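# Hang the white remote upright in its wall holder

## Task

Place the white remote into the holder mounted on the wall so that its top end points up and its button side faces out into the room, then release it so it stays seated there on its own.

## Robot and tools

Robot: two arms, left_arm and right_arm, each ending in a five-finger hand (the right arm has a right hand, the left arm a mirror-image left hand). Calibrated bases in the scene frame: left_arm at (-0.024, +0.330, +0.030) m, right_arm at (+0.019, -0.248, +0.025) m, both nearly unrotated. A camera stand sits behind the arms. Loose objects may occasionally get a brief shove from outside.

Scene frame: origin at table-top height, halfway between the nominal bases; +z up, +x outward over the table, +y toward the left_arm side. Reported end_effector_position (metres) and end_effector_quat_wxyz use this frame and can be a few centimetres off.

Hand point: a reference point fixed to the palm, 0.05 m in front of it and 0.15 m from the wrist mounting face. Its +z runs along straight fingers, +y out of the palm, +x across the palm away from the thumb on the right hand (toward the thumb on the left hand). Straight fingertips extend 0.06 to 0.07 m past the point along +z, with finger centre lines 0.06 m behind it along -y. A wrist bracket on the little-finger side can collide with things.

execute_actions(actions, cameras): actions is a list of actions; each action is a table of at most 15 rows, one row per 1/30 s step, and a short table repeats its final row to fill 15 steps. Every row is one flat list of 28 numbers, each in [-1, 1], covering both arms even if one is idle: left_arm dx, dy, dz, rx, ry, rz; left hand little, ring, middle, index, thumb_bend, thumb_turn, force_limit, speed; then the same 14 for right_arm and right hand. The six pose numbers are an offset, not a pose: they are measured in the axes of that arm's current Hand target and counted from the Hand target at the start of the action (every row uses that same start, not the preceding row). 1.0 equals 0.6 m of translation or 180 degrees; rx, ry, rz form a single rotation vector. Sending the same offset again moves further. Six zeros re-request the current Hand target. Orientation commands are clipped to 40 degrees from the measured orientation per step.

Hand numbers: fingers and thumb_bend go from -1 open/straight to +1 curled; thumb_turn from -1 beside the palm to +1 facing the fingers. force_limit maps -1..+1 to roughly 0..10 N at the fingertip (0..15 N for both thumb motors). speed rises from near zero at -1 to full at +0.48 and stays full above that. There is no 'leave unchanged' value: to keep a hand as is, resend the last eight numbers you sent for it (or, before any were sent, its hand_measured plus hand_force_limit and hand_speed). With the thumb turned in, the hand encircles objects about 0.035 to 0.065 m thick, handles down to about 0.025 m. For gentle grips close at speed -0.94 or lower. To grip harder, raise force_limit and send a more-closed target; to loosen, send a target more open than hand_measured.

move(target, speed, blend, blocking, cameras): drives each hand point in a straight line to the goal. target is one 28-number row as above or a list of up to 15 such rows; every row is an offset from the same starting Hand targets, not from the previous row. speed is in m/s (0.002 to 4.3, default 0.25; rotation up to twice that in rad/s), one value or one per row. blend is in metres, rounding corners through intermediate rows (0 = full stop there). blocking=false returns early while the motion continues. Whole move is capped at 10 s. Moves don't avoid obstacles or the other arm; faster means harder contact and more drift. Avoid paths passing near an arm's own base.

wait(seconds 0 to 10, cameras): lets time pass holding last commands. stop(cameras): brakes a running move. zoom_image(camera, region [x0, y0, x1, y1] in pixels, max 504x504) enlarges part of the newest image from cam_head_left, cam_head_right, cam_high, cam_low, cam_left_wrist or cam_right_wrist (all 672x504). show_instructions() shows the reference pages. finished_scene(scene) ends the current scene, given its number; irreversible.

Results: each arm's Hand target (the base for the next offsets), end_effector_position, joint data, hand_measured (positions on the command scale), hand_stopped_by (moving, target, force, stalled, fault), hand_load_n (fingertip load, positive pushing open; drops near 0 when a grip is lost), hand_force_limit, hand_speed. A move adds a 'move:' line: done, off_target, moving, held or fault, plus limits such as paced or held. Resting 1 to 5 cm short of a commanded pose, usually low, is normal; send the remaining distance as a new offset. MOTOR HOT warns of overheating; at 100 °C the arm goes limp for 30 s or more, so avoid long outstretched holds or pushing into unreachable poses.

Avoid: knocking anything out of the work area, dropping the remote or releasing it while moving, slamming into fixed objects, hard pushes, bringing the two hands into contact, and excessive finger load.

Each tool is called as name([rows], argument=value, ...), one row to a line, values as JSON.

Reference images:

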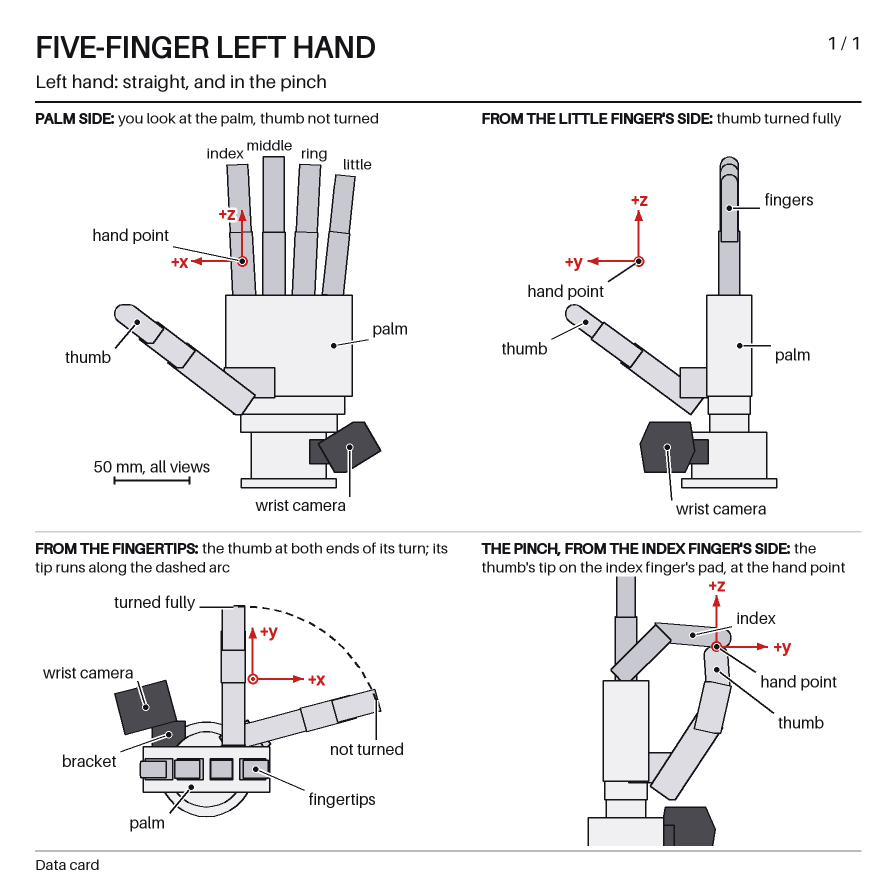

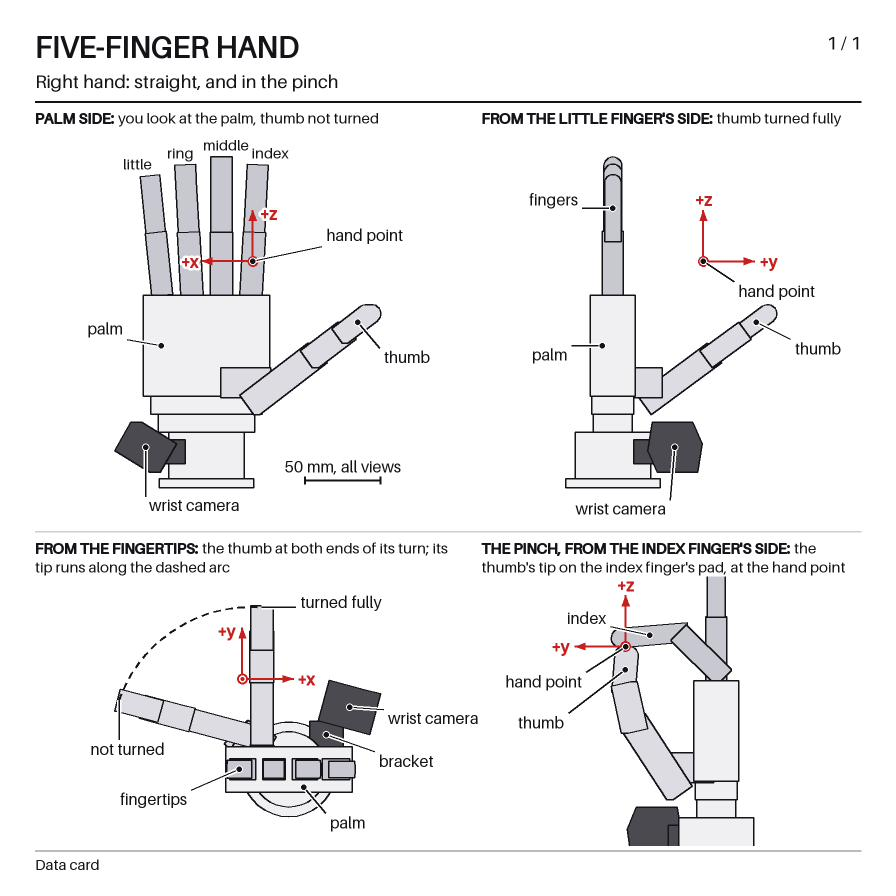

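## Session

execute_actions(actions=[])

Scene clock: 0.00 s.
left_arm: end_effector_position=(+0.4818, +0.1546, +0.1436) hand_measured=(-1.000, -1.000, -1.000, -1.000, -1.000, -1.000) hand_load_n=(+0.0, +0.0, +0.0, +0.0, +0.0, -0.5) hand_stopped_by=(target, target, target, target, target, target) hand_force_limit=0.00 hand_speed=-0.80 end_effector_quat_wxyz=(+0.035, -0.572, +0.819, -0.008) | right_arm: end_effector_position=(+0.1336, +0.1178, +0.2760) hand_measured=(-1.000, -1.000, -1.000, -1.000, -1.000, -1.000) hand_load_n=(+0.0, +0.0, +0.0, +0.0, +0.0, +0.0) hand_stopped_by=(target, target, target, target, target, target) hand_force_limit=0.00 hand_speed=-0.80 end_effector_quat_wxyz=(-0.181, +0.921, -0.208, -0.276)
Joint positions: left_arm=[-0.296 1.9 1.685 -1.3 -0.045 0.055] | right_arm=[0.912 1.388 1.273 -1.344 -0.666 -0.18]
Joint velocities: within noise
Joint torques (N m): no reading
Heat: left arm: hottest elbow 32 °C; right arm: hottest elbow 36 °C.
Hand target: left_arm +0.4879, +0.1527, +0.1435; +0.037, -0.572, +0.819, -0.011 | right_arm +0.1378, +0.1233, +0.2875; -0.196, +0.921, -0.202, -0.270
camera_calibration:
cam_left_wrist: T_world_to_cam=[[0.801965, -0.596582, 0.0307137, -0.293803], [-0.539265, -0.70088, 0.466862, 0.300221], [-0.256995, -0.39097, -0.883797, 0.42357], [0, 0, 0, 1]] pos_world=[0.506373, 0.200744, 0.243211]
cam_right_wrist: T_world_to_cam=[[-0.296064, -0.883015, -0.364184, 0.246441], [-0.501219, -0.180944, 0.846191, -0.143741], [-0.813096, 0.433063, -0.389013, 0.279778], [0, 0, 0, 1]] pos_world=[0.228403, 0.0704407, 0.320219]

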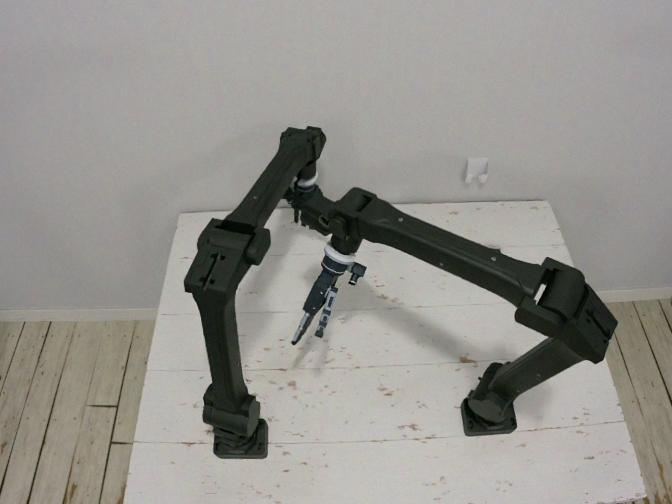

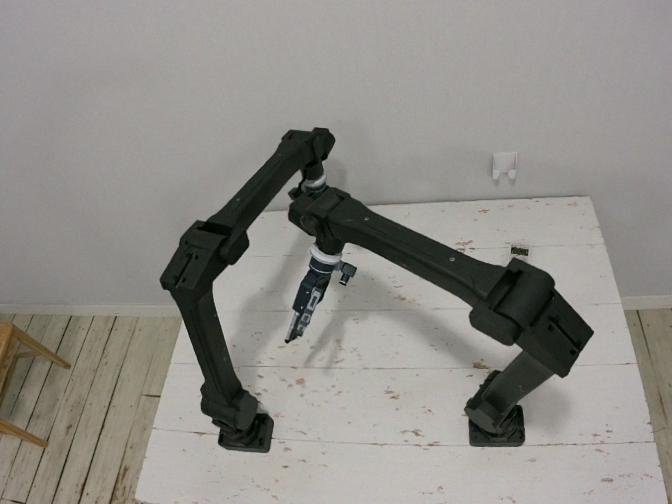

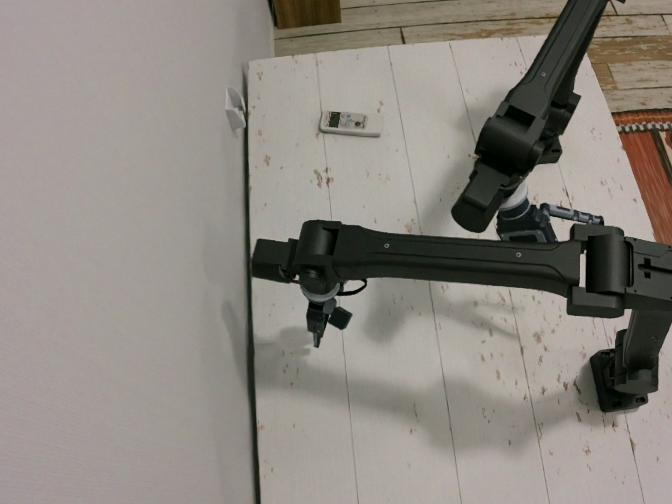

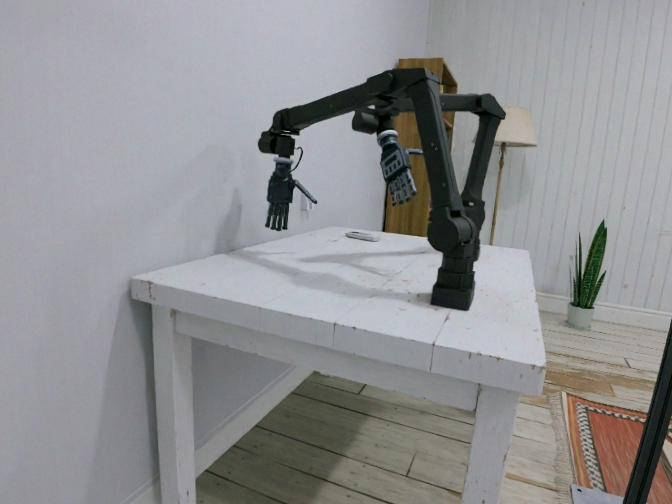

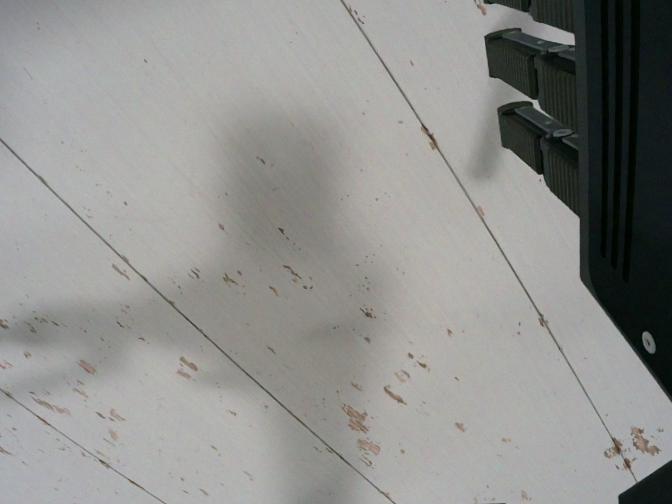

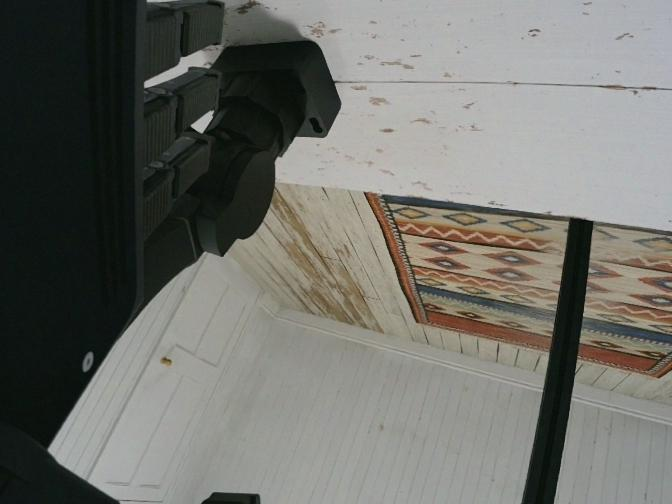

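zoom_image(camera="cam_high", region=[200, 70, 400, 170])

zoom_image(camera="cam_head_right", region=[460, 130, 580, 270])

zoom_image(camera="cam_head_left", region=[440, 140, 520, 200])

Scaled by 2.520 from the camera's 672x504 image, which has a finer 960x720 frame.

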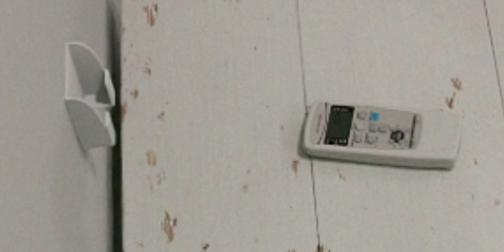

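Scaled by 3.600 from the camera's 672x504 image, which has a finer 960x720 frame.

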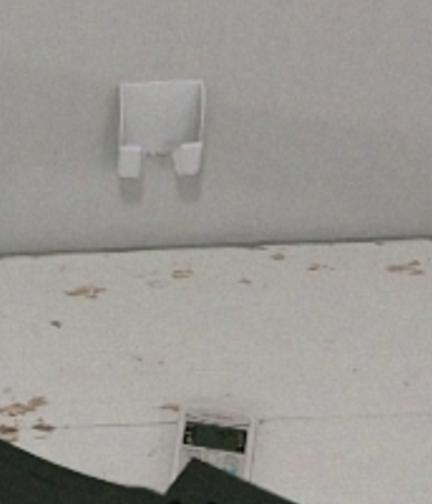

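Scaled by 6.300 from the camera's 672x504 image, which has a finer 960x720 frame.

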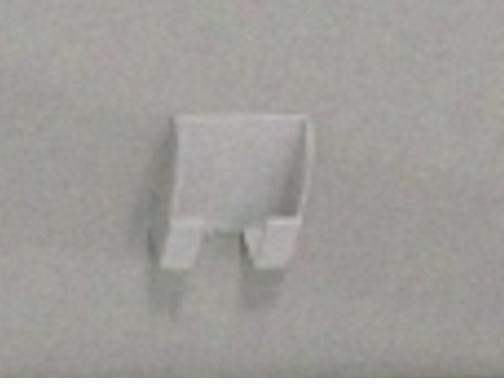

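zoom_image(camera="cam_high", region=[310, 100, 394, 145])

zoom_image(camera="cam_high", region=[215, 80, 265, 140])

Scaled by 6.000 from the camera's 672x504 image, which has a finer 960x720 frame.

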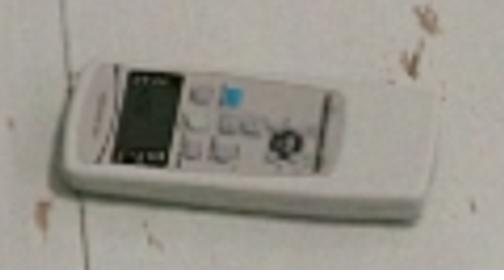

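Scaled by 8.400 from the camera's 672x504 image, which has a finer 960x720 frame.

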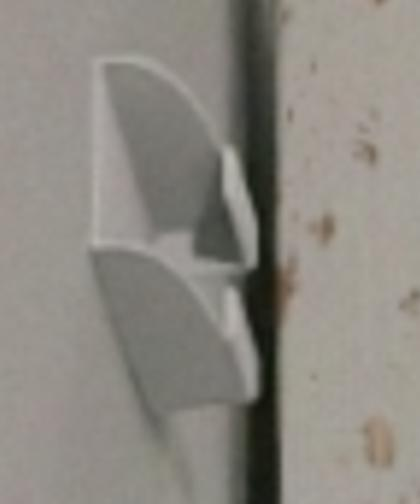

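move(target=[0,0,0,0,0,0,-1,-1,-1,-1,-1,-1,0,-0.8, 0.5212,0.3072,-0.5812,0.1435,0.2124,0.6118,-0.4,-0.4,-0.4,-0.4,-1,1,0,-0.3], speed=0.3, cameras=["cam_right_wrist","cam_high","cam_head_right"])

Scene clock: 198.73 s.
left_arm: end_effector_position=(+0.4818, +0.1546, +0.1436) hand_measured=(-1.000, -1.000, -1.000, -1.000, -1.000, -1.000) hand_load_n=(+0.0, +0.5, +0.0, +0.0, +0.0, +0.0) hand_stopped_by=(target, target, target, target, target, target) hand_force_limit=0.00 hand_speed=-0.80 end_effector_quat_wxyz=(+0.035, -0.572, +0.819, -0.008) | right_arm: end_effector_position=(+0.4244, -0.2730, +0.3136) hand_measured=(-0.400, -0.400, -0.400, -0.400, -1.000, +1.000) hand_load_n=(+0.0, +0.0, +0.0, +0.0, -0.5, +0.0) hand_stopped_by=(target, target, target, target, target, target) hand_force_limit=0.00 hand_speed=-0.30 end_effector_quat_wxyz=(-0.002, -0.352, +0.936, +0.005)
Joint positions: left_arm=[-0.296 1.9 1.685 -1.3 -0.045 0.055] | right_arm=[-0.21 1.477 1.586 -1.689 -0.007 0.638]
Joint torques (N m): left_arm=[0.21 -19.14 8.96 0.85 -0.11 0.1] | right_arm=[-0.56 -9.35 13.59 -0.23 -0.06 0.16]
Heat: left arm: hottest elbow 40 °C; right arm: hottest elbow 43 °C.
Hand target: left_arm +0.4879, +0.1527, +0.1435; +0.037, -0.572, +0.819, -0.011 | right_arm +0.4369, -0.2790, +0.3321; +0.000, -0.342, +0.940, +0.000
Off the commanded pose: left_arm 0.006 m, 0 deg | right_arm 0.023 m, 1 deg.
joint sent to its limit (right arm) — joint 4 (wrist pitch), lower limit. The joint targets still meet the commanded pose.
move: off_target (right_arm)
camera_calibration:
cam_right_wrist: T_world_to_cam=[[-0.818182, 0.574921, -0.00658567, 0.508668], [0.485314, 0.696712, 0.528263, -0.179846], [0.308298, 0.429019, -0.849055, 0.367331], [0, 0, 0, 1]] pos_world=[0.390218, -0.324735, 0.41024]
Images, in order (width x height): cam_head_right 672x504, cam_high 672x504, cam_right_wrist 672x504.

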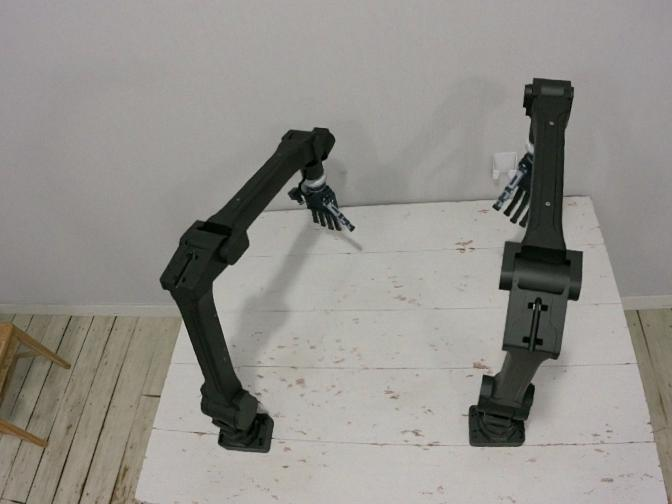

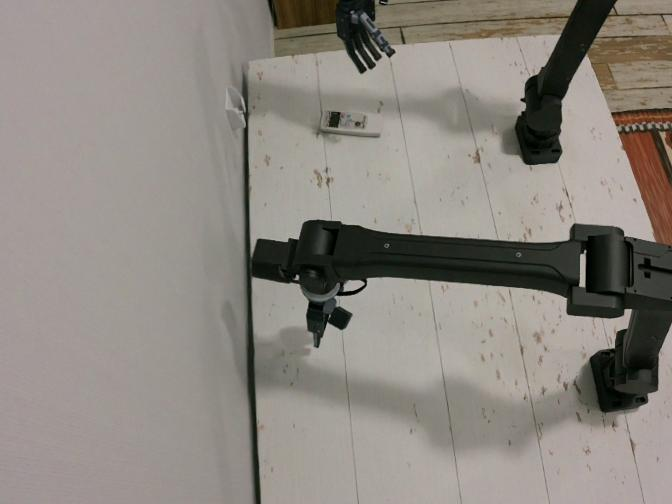

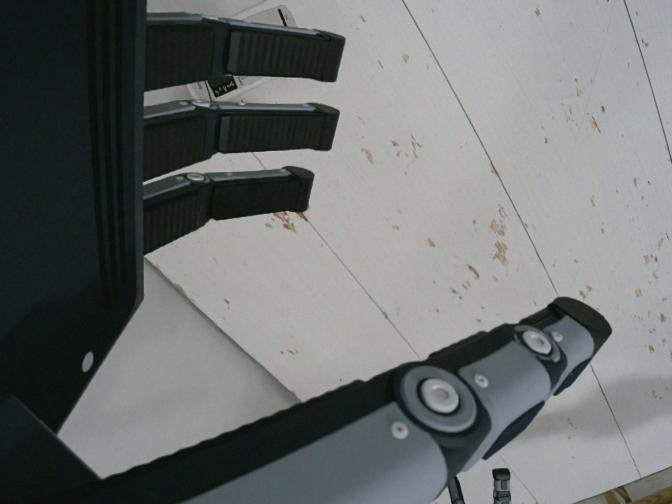

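move(target=[0,0,0,0,0,0,-1,-1,-1,-1,-1,-1,0,-0.8, -0.0118,-0.1753,0.22,0.2581,0.1252,0.2685,-0.4,-0.4,-0.4,-0.4,-1,1,0,-0.3], speed=0.3, cameras=["cam_right_wrist","cam_high","cam_head_left"])

Scene clock: 222.17 s.
left_arm: end_effector_position=(+0.4818, +0.1546, +0.1436) hand_measured=(-1.000, -1.000, -1.000, -1.000, -1.000, -1.000) hand_load_n=(+0.0, +0.0, +0.0, +0.0, +0.0, +0.0) hand_stopped_by=(target, target, target, target, target, target) hand_force_limit=0.00 hand_speed=-0.80 end_effector_quat_wxyz=(+0.035, -0.572, +0.819, -0.008) | right_arm: end_effector_position=(+0.5012, -0.3605, +0.1882) hand_measured=(-0.400, -0.400, -0.400, -0.400, -1.000, +1.000) hand_load_n=(+0.0, +0.0, +0.0, +0.0, +0.0, +0.0) hand_stopped_by=(target, target, target, target, target, target) hand_force_limit=0.00 hand_speed=-0.30 end_effector_quat_wxyz=(-0.058, +0.089, +0.902, -0.419)
Joint positions: left_arm=[-0.296 1.9 1.685 -1.3 -0.045 0.055] | right_arm=[0.006 1.678 1.429 -1.597 0.841 1.893]
Joint torques (N m): left_arm=[0.15 -19.19 8.95 0.77 -0.11 0.11] | right_arm=[1.61 -11.69 10.36 -0.72 0.53 0.15]
Heat: left arm: hottest elbow 40 °C; right arm: hottest elbow 44 °C.
Hand target: left_arm +0.4879, +0.1527, +0.1435; +0.037, -0.572, +0.819, -0.011 | right_arm +0.5100, -0.3551, +0.2003; -0.043, +0.093, +0.902, -0.420
Off the commanded pose: left_arm 0.006 m, 0 deg | right_arm 0.016 m, 2 deg.
move: off_target (right_arm)
camera_calibration:
cam_right_wrist: T_world_to_cam=[[-0.126841, 0.651288, -0.748155, 0.441634], [0.923428, 0.352948, 0.150694, -0.362342], [0.362205, -0.671753, -0.646185, -0.187285], [0, 0, 0, 1]] pos_world=[0.45845, -0.285552, 0.263992]
Images, in order (width x height): cam_head_left 672x504, cam_high 672x504, cam_right_wrist 672x504.

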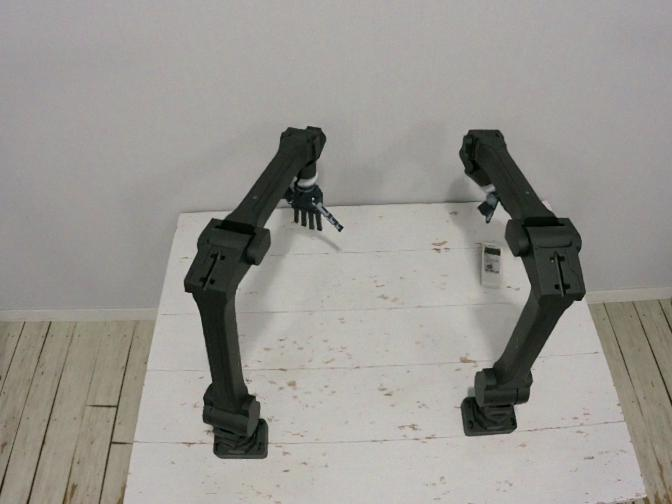

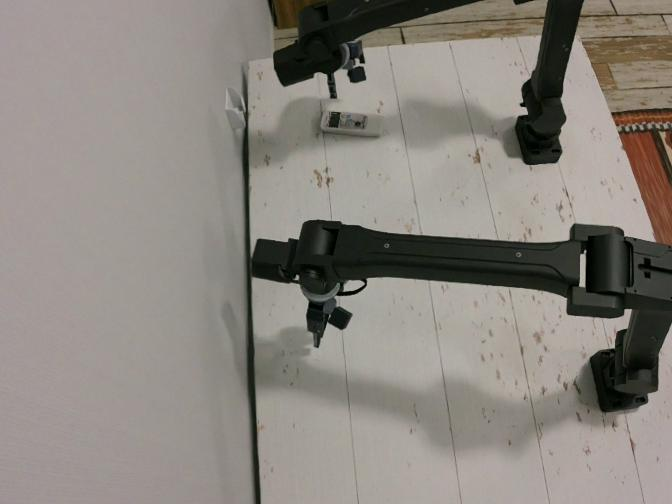

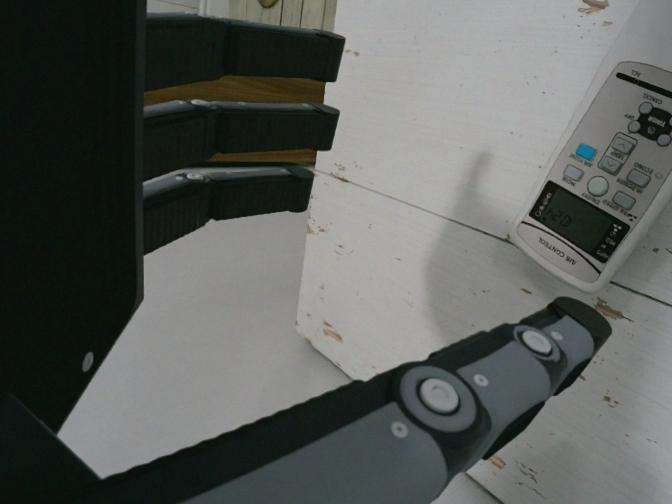

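zoom_image(camera="cam_right_wrist", region=[492, 40, 672, 310])

Scaled by 1.867 from the camera's 672x504 image, which has a finer 960x720 frame.

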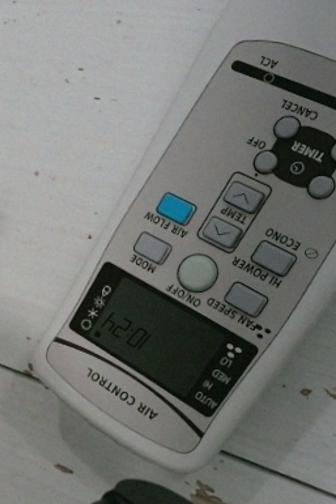

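move(target=[0,0,0,0,0,0,-1,-1,-1,-1,-1,-1,0,-0.8, 0.0028,0.1352,0.0852,0,0,0,-0.4,-0.4,-0.4,-0.4,-0.76,1,0,-0.3], speed=0.2, cameras=["cam_right_wrist","cam_high","cam_head_left"])

zoom_image(camera="cam_right_wrist", region=[336, 0, 672, 252])

zoom_image(camera="cam_high", region=[290, 40, 410, 150])

Scene clock: 248.80 s.
left_arm: end_effector_position=(+0.4818, +0.1546, +0.1436) hand_measured=(-1.000, -1.000, -1.000, -1.000, -1.000, -1.000) hand_load_n=(+0.0, +0.0, +0.0, +0.0, +0.0, +0.0) hand_stopped_by=(target, target, target, target, target, target) hand_force_limit=0.00 hand_speed=-0.80 end_effector_quat_wxyz=(+0.035, -0.572, +0.819, -0.008) | right_arm: end_effector_position=(+0.5051, -0.3472, +0.0980) hand_measured=(-0.400, -0.400, -0.400, -0.400, -0.760, +1.000) hand_load_n=(+0.0, +0.0, +0.0, -0.5, +0.0, +0.0) hand_stopped_by=(target, target, target, target, target, target) hand_force_limit=0.00 hand_speed=-0.30 end_effector_quat_wxyz=(-0.059, +0.087, +0.901, -0.420)
Joint positions: left_arm=[-0.296 1.9 1.685 -1.3 -0.045 0.055] | right_arm=[0.034 1.778 1.309 -1.409 0.835 1.932]
Joint torques (N m): left_arm=[0.15 -19.08 9.01 0.83 -0.12 0.11] | right_arm=[1.49 -13.16 7.66 -0.2 0.45 0.14]
Heat: left arm: hottest elbow 40 °C; right arm: hottest elbow 43 °C.
Hand target: left_arm +0.4879, +0.1527, +0.1435; +0.037, -0.572, +0.819, -0.011 | right_arm +0.5111, -0.3419, +0.1052; -0.043, +0.093, +0.902, -0.420
Off the commanded pose: left_arm 0.006 m, 0 deg | right_arm 0.011 m, 2 deg.
move: off_target (right_arm)
camera_calibration:
cam_right_wrist: T_world_to_cam=[[-0.130155, 0.649554, -0.749093, 0.367092], [0.923424, 0.354525, 0.146971, -0.356179], [0.361038, -0.672601, -0.645956, -0.237849], [0, 0, 0, 1]] pos_world=[0.462555, -0.272149, 0.173694]
Images, in order (width x height): cam_head_left 672x504, cam_high 672x504, cam_right_wrist 672x504.

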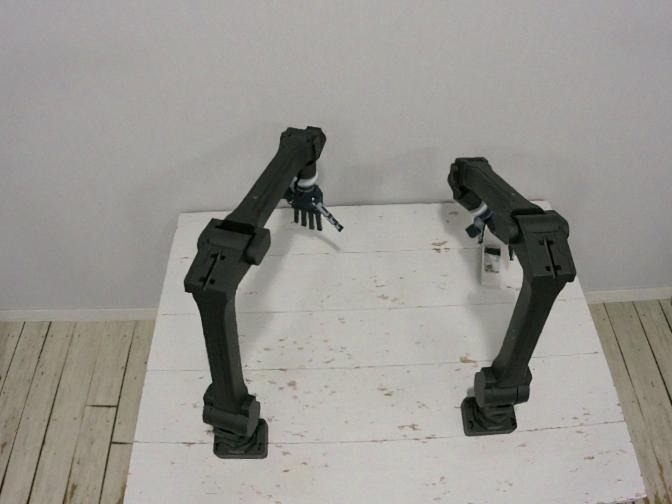

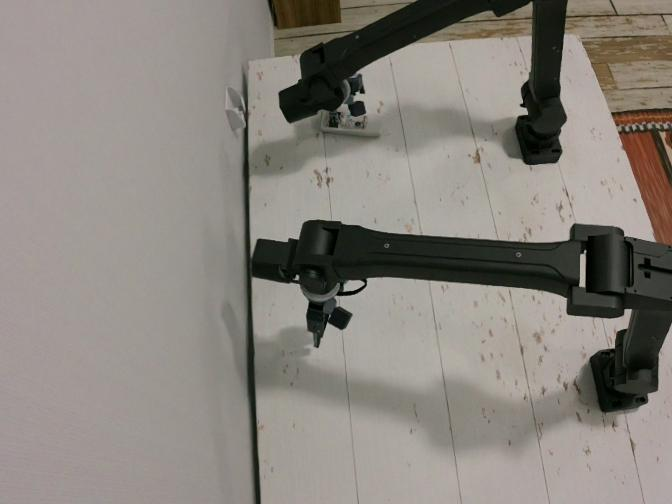

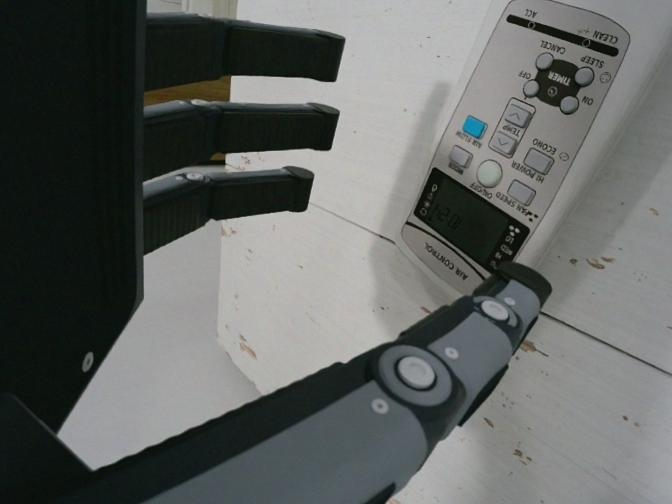

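Scaled by 1.500 from the camera's 672x504 image, which has a finer 960x720 frame.

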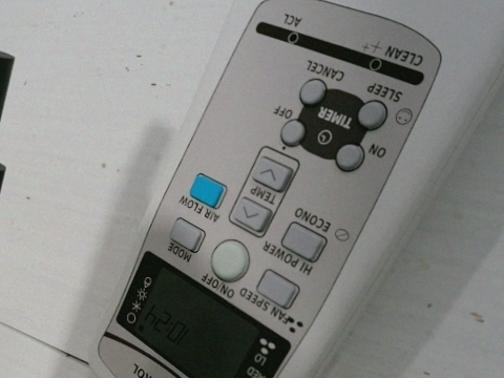

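Scaled by 4.200 from the camera's 672x504 image, which has a finer 960x720 frame.

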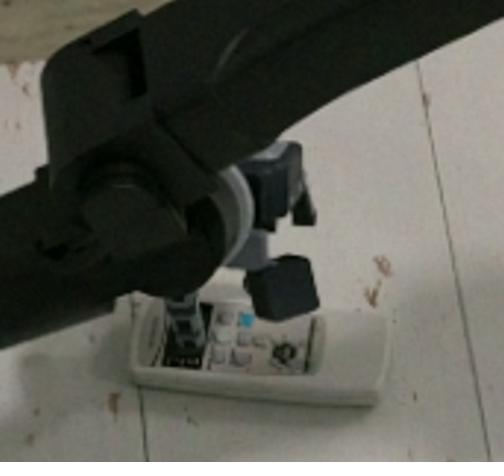

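move(target=[0,0,0,0,0,0,-1,-1,-1,-1,-1,-1,0,-0.8, 0.0027,0.0591,0.0437,-0.0017,-0.0052,0.0062,-0.4,-0.4,-0.4,-0.4,-0.76,1,0,-0.3], speed=0.12, cameras=["cam_right_wrist","cam_high"])

zoom_image(camera="cam_high", region=[290, 60, 410, 150])

Scene clock: 264.57 s.
left_arm: end_effector_position=(+0.4818, +0.1546, +0.1436) hand_measured=(-1.000, -1.000, -1.000, -1.000, -1.000, -1.000) hand_load_n=(+0.0, -0.5, +0.0, +0.5, +0.0, +0.0) hand_stopped_by=(target, target, target, target, target, target) hand_force_limit=0.00 hand_speed=-0.80 end_effector_quat_wxyz=(+0.035, -0.572, +0.819, -0.008) | right_arm: end_effector_position=(+0.5066, -0.3457, +0.0612) hand_measured=(-0.400, -0.400, -0.400, -0.400, -0.760, +1.000) hand_load_n=(+0.0, +0.0, +0.0, +0.0, +0.0, +0.0) hand_stopped_by=(target, target, target, target, target, target) hand_force_limit=0.00 hand_speed=-0.30 end_effector_quat_wxyz=(-0.040, +0.098, +0.902, -0.419)
Joint positions: left_arm=[-0.296 1.9 1.685 -1.3 -0.045 0.055] | right_arm=[0.038 1.806 1.241 -1.277 0.835 1.943]
Joint torques (N m): left_arm=[0.26 -19.08 8.96 0.76 -0.11 0.1] | right_arm=[1.96 -12.1 6.93 -0.03 0.46 0.17]
Heat: left arm: hottest elbow 40 °C; right arm: hottest elbow 43 °C.
Hand target: left_arm +0.4879, +0.1527, +0.1435; +0.037, -0.572, +0.819, -0.011 | right_arm +0.5102, -0.3390, +0.0612; -0.031, +0.099, +0.902, -0.419
Off the commanded pose: left_arm 0.006 m, 0 deg | right_arm 0.008 m, 1 deg.
move: done
camera_calibration:
cam_right_wrist: T_world_to_cam=[[-0.0955414, 0.649377, -0.754441, 0.321474], [0.917244, 0.35186, 0.186701, -0.352856], [0.386697, -0.67417, -0.629254, -0.275662], [0, 0, 0, 1]] pos_world=[0.460967, -0.270445, 0.134951]
Images, in order (width x height): cam_high 672x504, cam_right_wrist 672x504.

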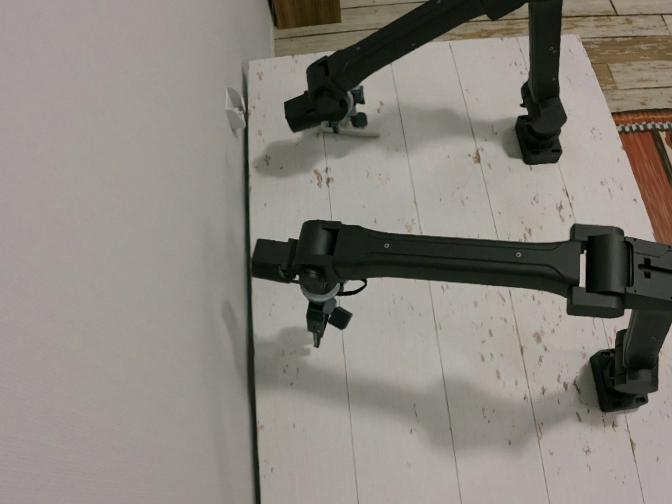

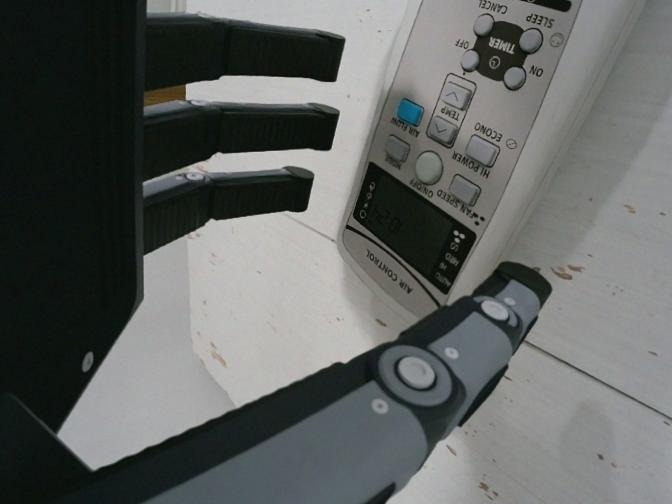

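Scaled by 4.200 from the camera's 672x504 image, which has a finer 960x720 frame.

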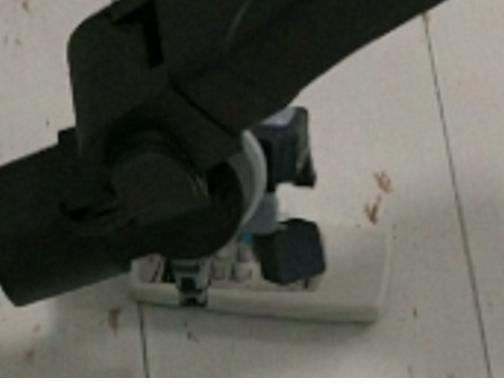

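move(target=[0,0,0,0,0,0,-1,-1,-1,-1,-1,-1,0,-0.8, 0.0049,0.0352,0.0308,0,0,0,-0.4,-0.4,-0.4,-0.4,-0.76,1,0,-0.3], speed=0.06, cameras=["cam_right_wrist","cam_high"])

zoom_image(camera="cam_high", region=[290, 60, 410, 150])

Scene clock: 280.73 s.
left_arm: end_effector_position=(+0.4818, +0.1546, +0.1436) hand_measured=(-1.000, -1.000, -1.000, -1.000, -1.000, -1.000) hand_load_n=(+0.0, +0.0, +0.0, +0.0, +0.0, +0.5) hand_stopped_by=(target, target, target, target, target, target) hand_force_limit=0.00 hand_speed=-0.80 end_effector_quat_wxyz=(+0.035, -0.572, +0.819, -0.008) | right_arm: end_effector_position=(+0.5048, -0.3458, +0.0339) hand_measured=(-0.400, -0.400, -0.400, -0.400, -0.760, +1.000) hand_load_n=(+0.0, +0.0, +0.0, +0.0, +0.0, +0.0) hand_stopped_by=(target, target, target, target, target, target) hand_force_limit=0.00 hand_speed=-0.30 end_effector_quat_wxyz=(-0.039, +0.098, +0.902, -0.418)
Joint positions: left_arm=[-0.296 1.9 1.685 -1.3 -0.045 0.055] | right_arm=[0.038 1.842 1.208 -1.207 0.835 1.943]
Joint torques (N m): left_arm=[0.09 -18.96 8.95 0.8 -0.11 0.1] | right_arm=[1.44 -12.28 6.52 0.01 0.41 0.18]
Heat: left arm: hottest elbow 40 °C; right arm: hottest elbow 43 °C.
Hand target: left_arm +0.4879, +0.1527, +0.1435; +0.037, -0.572, +0.819, -0.011 | right_arm +0.5079, -0.3390, +0.0330; -0.031, +0.099, +0.902, -0.419
Off the commanded pose: left_arm 0.006 m, 0 deg | right_arm 0.008 m, 1 deg.
move: done
camera_calibration:
cam_right_wrist: T_world_to_cam=[[-0.0939386, 0.649419, -0.754606, 0.299913], [0.916984, 0.351609, 0.188445, -0.34613], [0.387706, -0.674259, -0.628537, -0.292733], [0, 0, 0, 1]] pos_world=[0.459064, -0.270445, 0.107549]
Images, in order (width x height): cam_high 672x504, cam_right_wrist 672x504.

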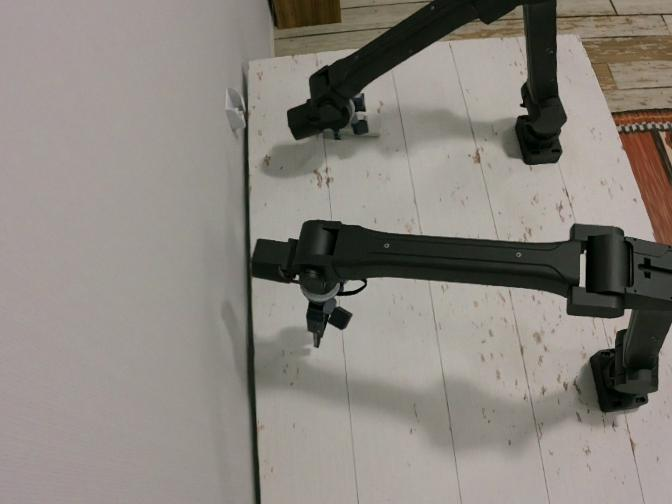

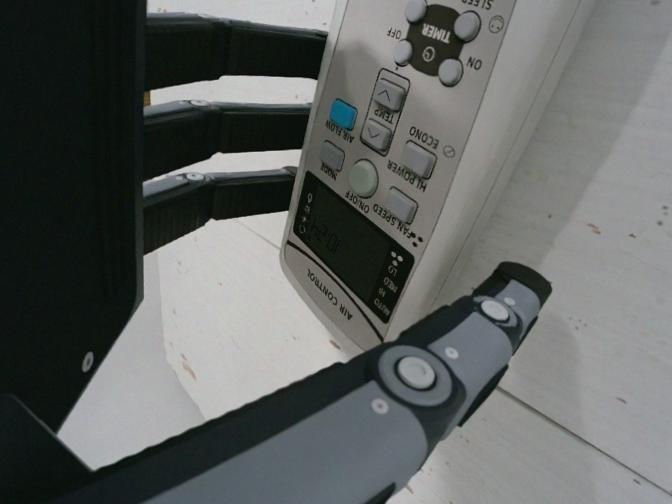

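Scaled by 4.200 from the camera's 672x504 image, which has a finer 960x720 frame.

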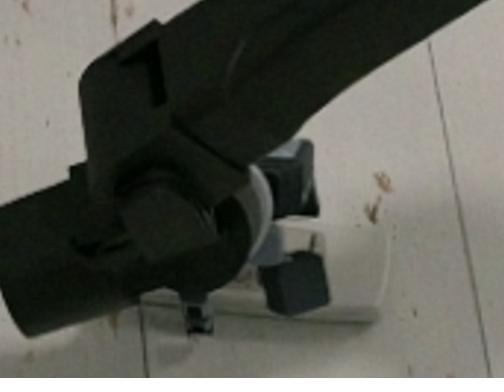

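move(target=[0,0,0,0,0,0,-1,-1,-1,-1,-1,-1,0,-0.8, 0,0,0,0,0,0,0.0,0.1,0.1,0.1,-0.1,1,-0.4,-0.94], speed=0.06, cameras=["cam_right_wrist"])

Scene clock: 289.90 s.
left_arm: end_effector_position=(+0.4818, +0.1546, +0.1436) hand_measured=(-1.000, -1.000, -1.000, -1.000, -1.000, -1.000) hand_load_n=(+0.0, +0.0, +0.5, -0.5, +0.0, +0.0) hand_stopped_by=(target, target, target, target, target, target) hand_force_limit=0.00 hand_speed=-0.80 end_effector_quat_wxyz=(+0.035, -0.572, +0.819, -0.008) | right_arm: end_effector_position=(+0.5048, -0.3458, +0.0340) hand_measured=(-0.226, -0.250, -0.250, -0.238, -0.690, +1.000) hand_load_n=(+3.5, +1.0, +0.5, +4.0, +8.0, +2.5) hand_stopped_by=(force, force, force, force, force, target) hand_force_limit=-0.40 hand_speed=-0.94 end_effector_quat_wxyz=(-0.039, +0.099, +0.902, -0.419)
Joint positions: left_arm=[-0.296 1.9 1.685 -1.3 -0.045 0.055] | right_arm=[0.038 1.842 1.208 -1.207 0.836 1.943]
Joint torques (N m): left_arm=[0.15 -19.19 9.03 0.81 -0.12 0.1] | right_arm=[1.44 -11.75 6.52 -0.06 0.41 0.15]
Heat: left arm: hottest elbow 40 °C; right arm: hottest elbow 42 °C.
Hand target: left_arm +0.4879, +0.1527, +0.1435; +0.037, -0.572, +0.819, -0.011 | right_arm +0.5079, -0.3390, +0.0330; -0.031, +0.099, +0.902, -0.419
Off the commanded pose: left_arm 0.006 m, 0 deg | right_arm 0.008 m, 1 deg.
move: done
camera_calibration:
cam_right_wrist: T_world_to_cam=[[-0.093678, 0.64911, -0.754905, 0.299805], [0.917002, 0.351541, 0.188482, -0.346126], [0.387726, -0.674593, -0.628167, -0.292939], [0, 0, 0, 1]] pos_world=[0.459063, -0.270544, 0.107548]
Images, in order (width x height): cam_right_wrist 672x504.

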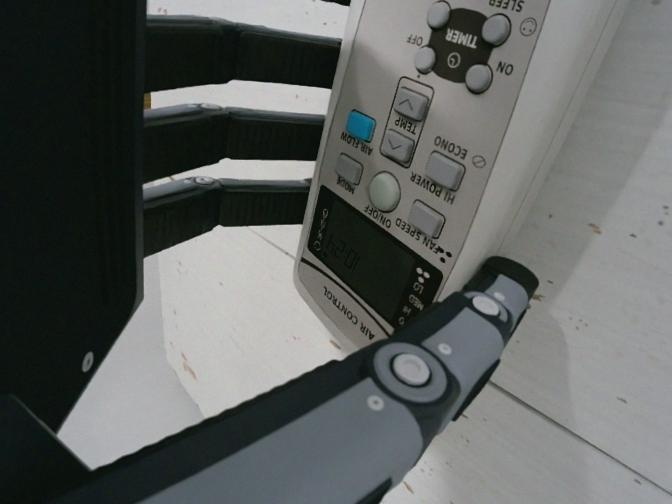

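move(target=[0,0,0,0,0,0,-1,-1,-1,-1,-1,-1,0,-0.8, 0,0,0,0,0,0,0.0,0.14,0.14,0.1,-0.1,1,-0.4,-0.94], speed=0.06)

Scene clock: 299.50 s.
left_arm: end_effector_position=(+0.4818, +0.1546, +0.1436) hand_measured=(-1.000, -1.000, -1.000, -1.000, -1.000, -1.000) hand_load_n=(+0.0, +0.0, +0.0, +0.0, -0.5, +0.0) hand_stopped_by=(target, target, target, target, target, target) hand_force_limit=0.00 hand_speed=-0.80 end_effector_quat_wxyz=(+0.035, -0.572, +0.819, -0.008) | right_arm: end_effector_position=(+0.5048, -0.3458, +0.0340) hand_measured=(-0.226, -0.240, -0.240, -0.238, -0.690, +1.000) hand_load_n=(+0.5, +3.5, +4.0, +2.5, +9.5, +3.0) hand_stopped_by=(force, force, force, force, force, target) hand_force_limit=-0.40 hand_speed=-0.94 end_effector_quat_wxyz=(-0.039, +0.099, +0.902, -0.419)
Joint positions: left_arm=[-0.296 1.9 1.685 -1.3 -0.045 0.055] | right_arm=[0.038 1.842 1.208 -1.207 0.836 1.943]
Joint torques (N m): left_arm=[0.09 -19.19 8.99 0.83 -0.1 0.1] | right_arm=[1.38 -12.28 6.41 0.02 0.41 0.16]
Heat: left arm: hottest elbow 40 °C; right arm: hottest elbow 42 °C.
Hand target: left_arm +0.4879, +0.1527, +0.1435; +0.037, -0.572, +0.819, -0.011 | right_arm +0.5079, -0.3390, +0.0330; -0.031, +0.099, +0.902, -0.419
Off the commanded pose: left_arm 0.006 m, 0 deg | right_arm 0.008 m, 1 deg.
move: done

move(target=[0,0,0,0,0,0,-1,-1,-1,-1,-1,-1,0,-0.8, -0.0063,-0.1778,-0.1509,0,0,0,0.0,0.14,0.14,0.1,-0.1,1,-0.4,-0.94], speed=0.12, cameras=["cam_right_wrist","cam_high"])

Scene clock: 341.10 s.
left_arm: end_effector_position=(+0.4818, +0.1546, +0.1436) hand_measured=(-1.000, -1.000, -1.000, -1.000, -1.000, -1.000) hand_load_n=(+0.0, +0.0, +0.0, +0.0, +0.0, +0.0) hand_stopped_by=(target, target, target, target, target, target) hand_force_limit=0.00 hand_speed=-0.80 end_effector_quat_wxyz=(+0.035, -0.572, +0.819, -0.008) | right_arm: end_effector_position=(+0.4892, -0.3459, +0.1473) hand_measured=(-0.226, -0.240, -0.240, -0.238, -0.690, +1.000) hand_load_n=(+0.5, +3.5, +4.0, +2.0, +10.0, +3.0) hand_stopped_by=(force, force, force, force, force, target) hand_force_limit=-0.40 hand_speed=-0.94 end_effector_quat_wxyz=(-0.062, +0.088, +0.901, -0.421)
Joint positions: left_arm=[-0.296 1.9 1.685 -1.3 -0.045 0.055] | right_arm=[0.039 1.693 1.333 -1.531 0.833 1.944]
Joint torques (N m): left_arm=[-0.09 -19.37 8.9 0.85 -0.12 0.11] | right_arm=[1.73 -13.39 12.08 -1.01 0.47 0.16]
Heat: left arm: hottest elbow 40 °C; right arm: hottest elbow 40 °C.
Hand target: left_arm +0.4879, +0.1527, +0.1435; +0.037, -0.572, +0.819, -0.011 | right_arm +0.5080, -0.3389, +0.1730; -0.031, +0.099, +0.902, -0.419
Off the commanded pose: left_arm 0.006 m, 0 deg | right_arm 0.033 m, 4 deg.
move: off_target (right_arm)
camera_calibration:
cam_right_wrist: T_world_to_cam=[[-0.130335, 0.649488, -0.749118, 0.401122], [0.925483, 0.350733, 0.143068, -0.350874], [0.355661, -0.674649, -0.646803, -0.197262], [0, 0, 0, 1]] pos_world=[0.447166, -0.270544, 0.223097]
Images, in order (width x height): cam_high 672x504, cam_right_wrist 672x504.

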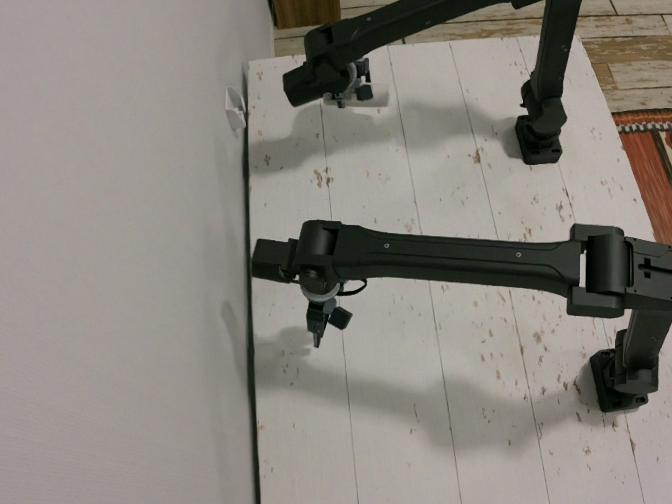

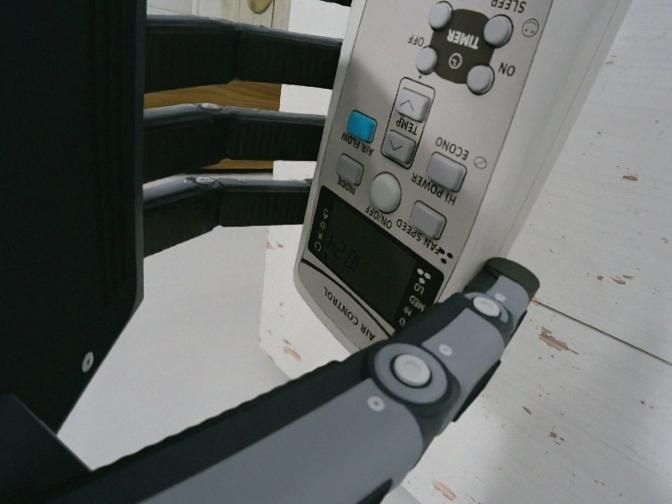

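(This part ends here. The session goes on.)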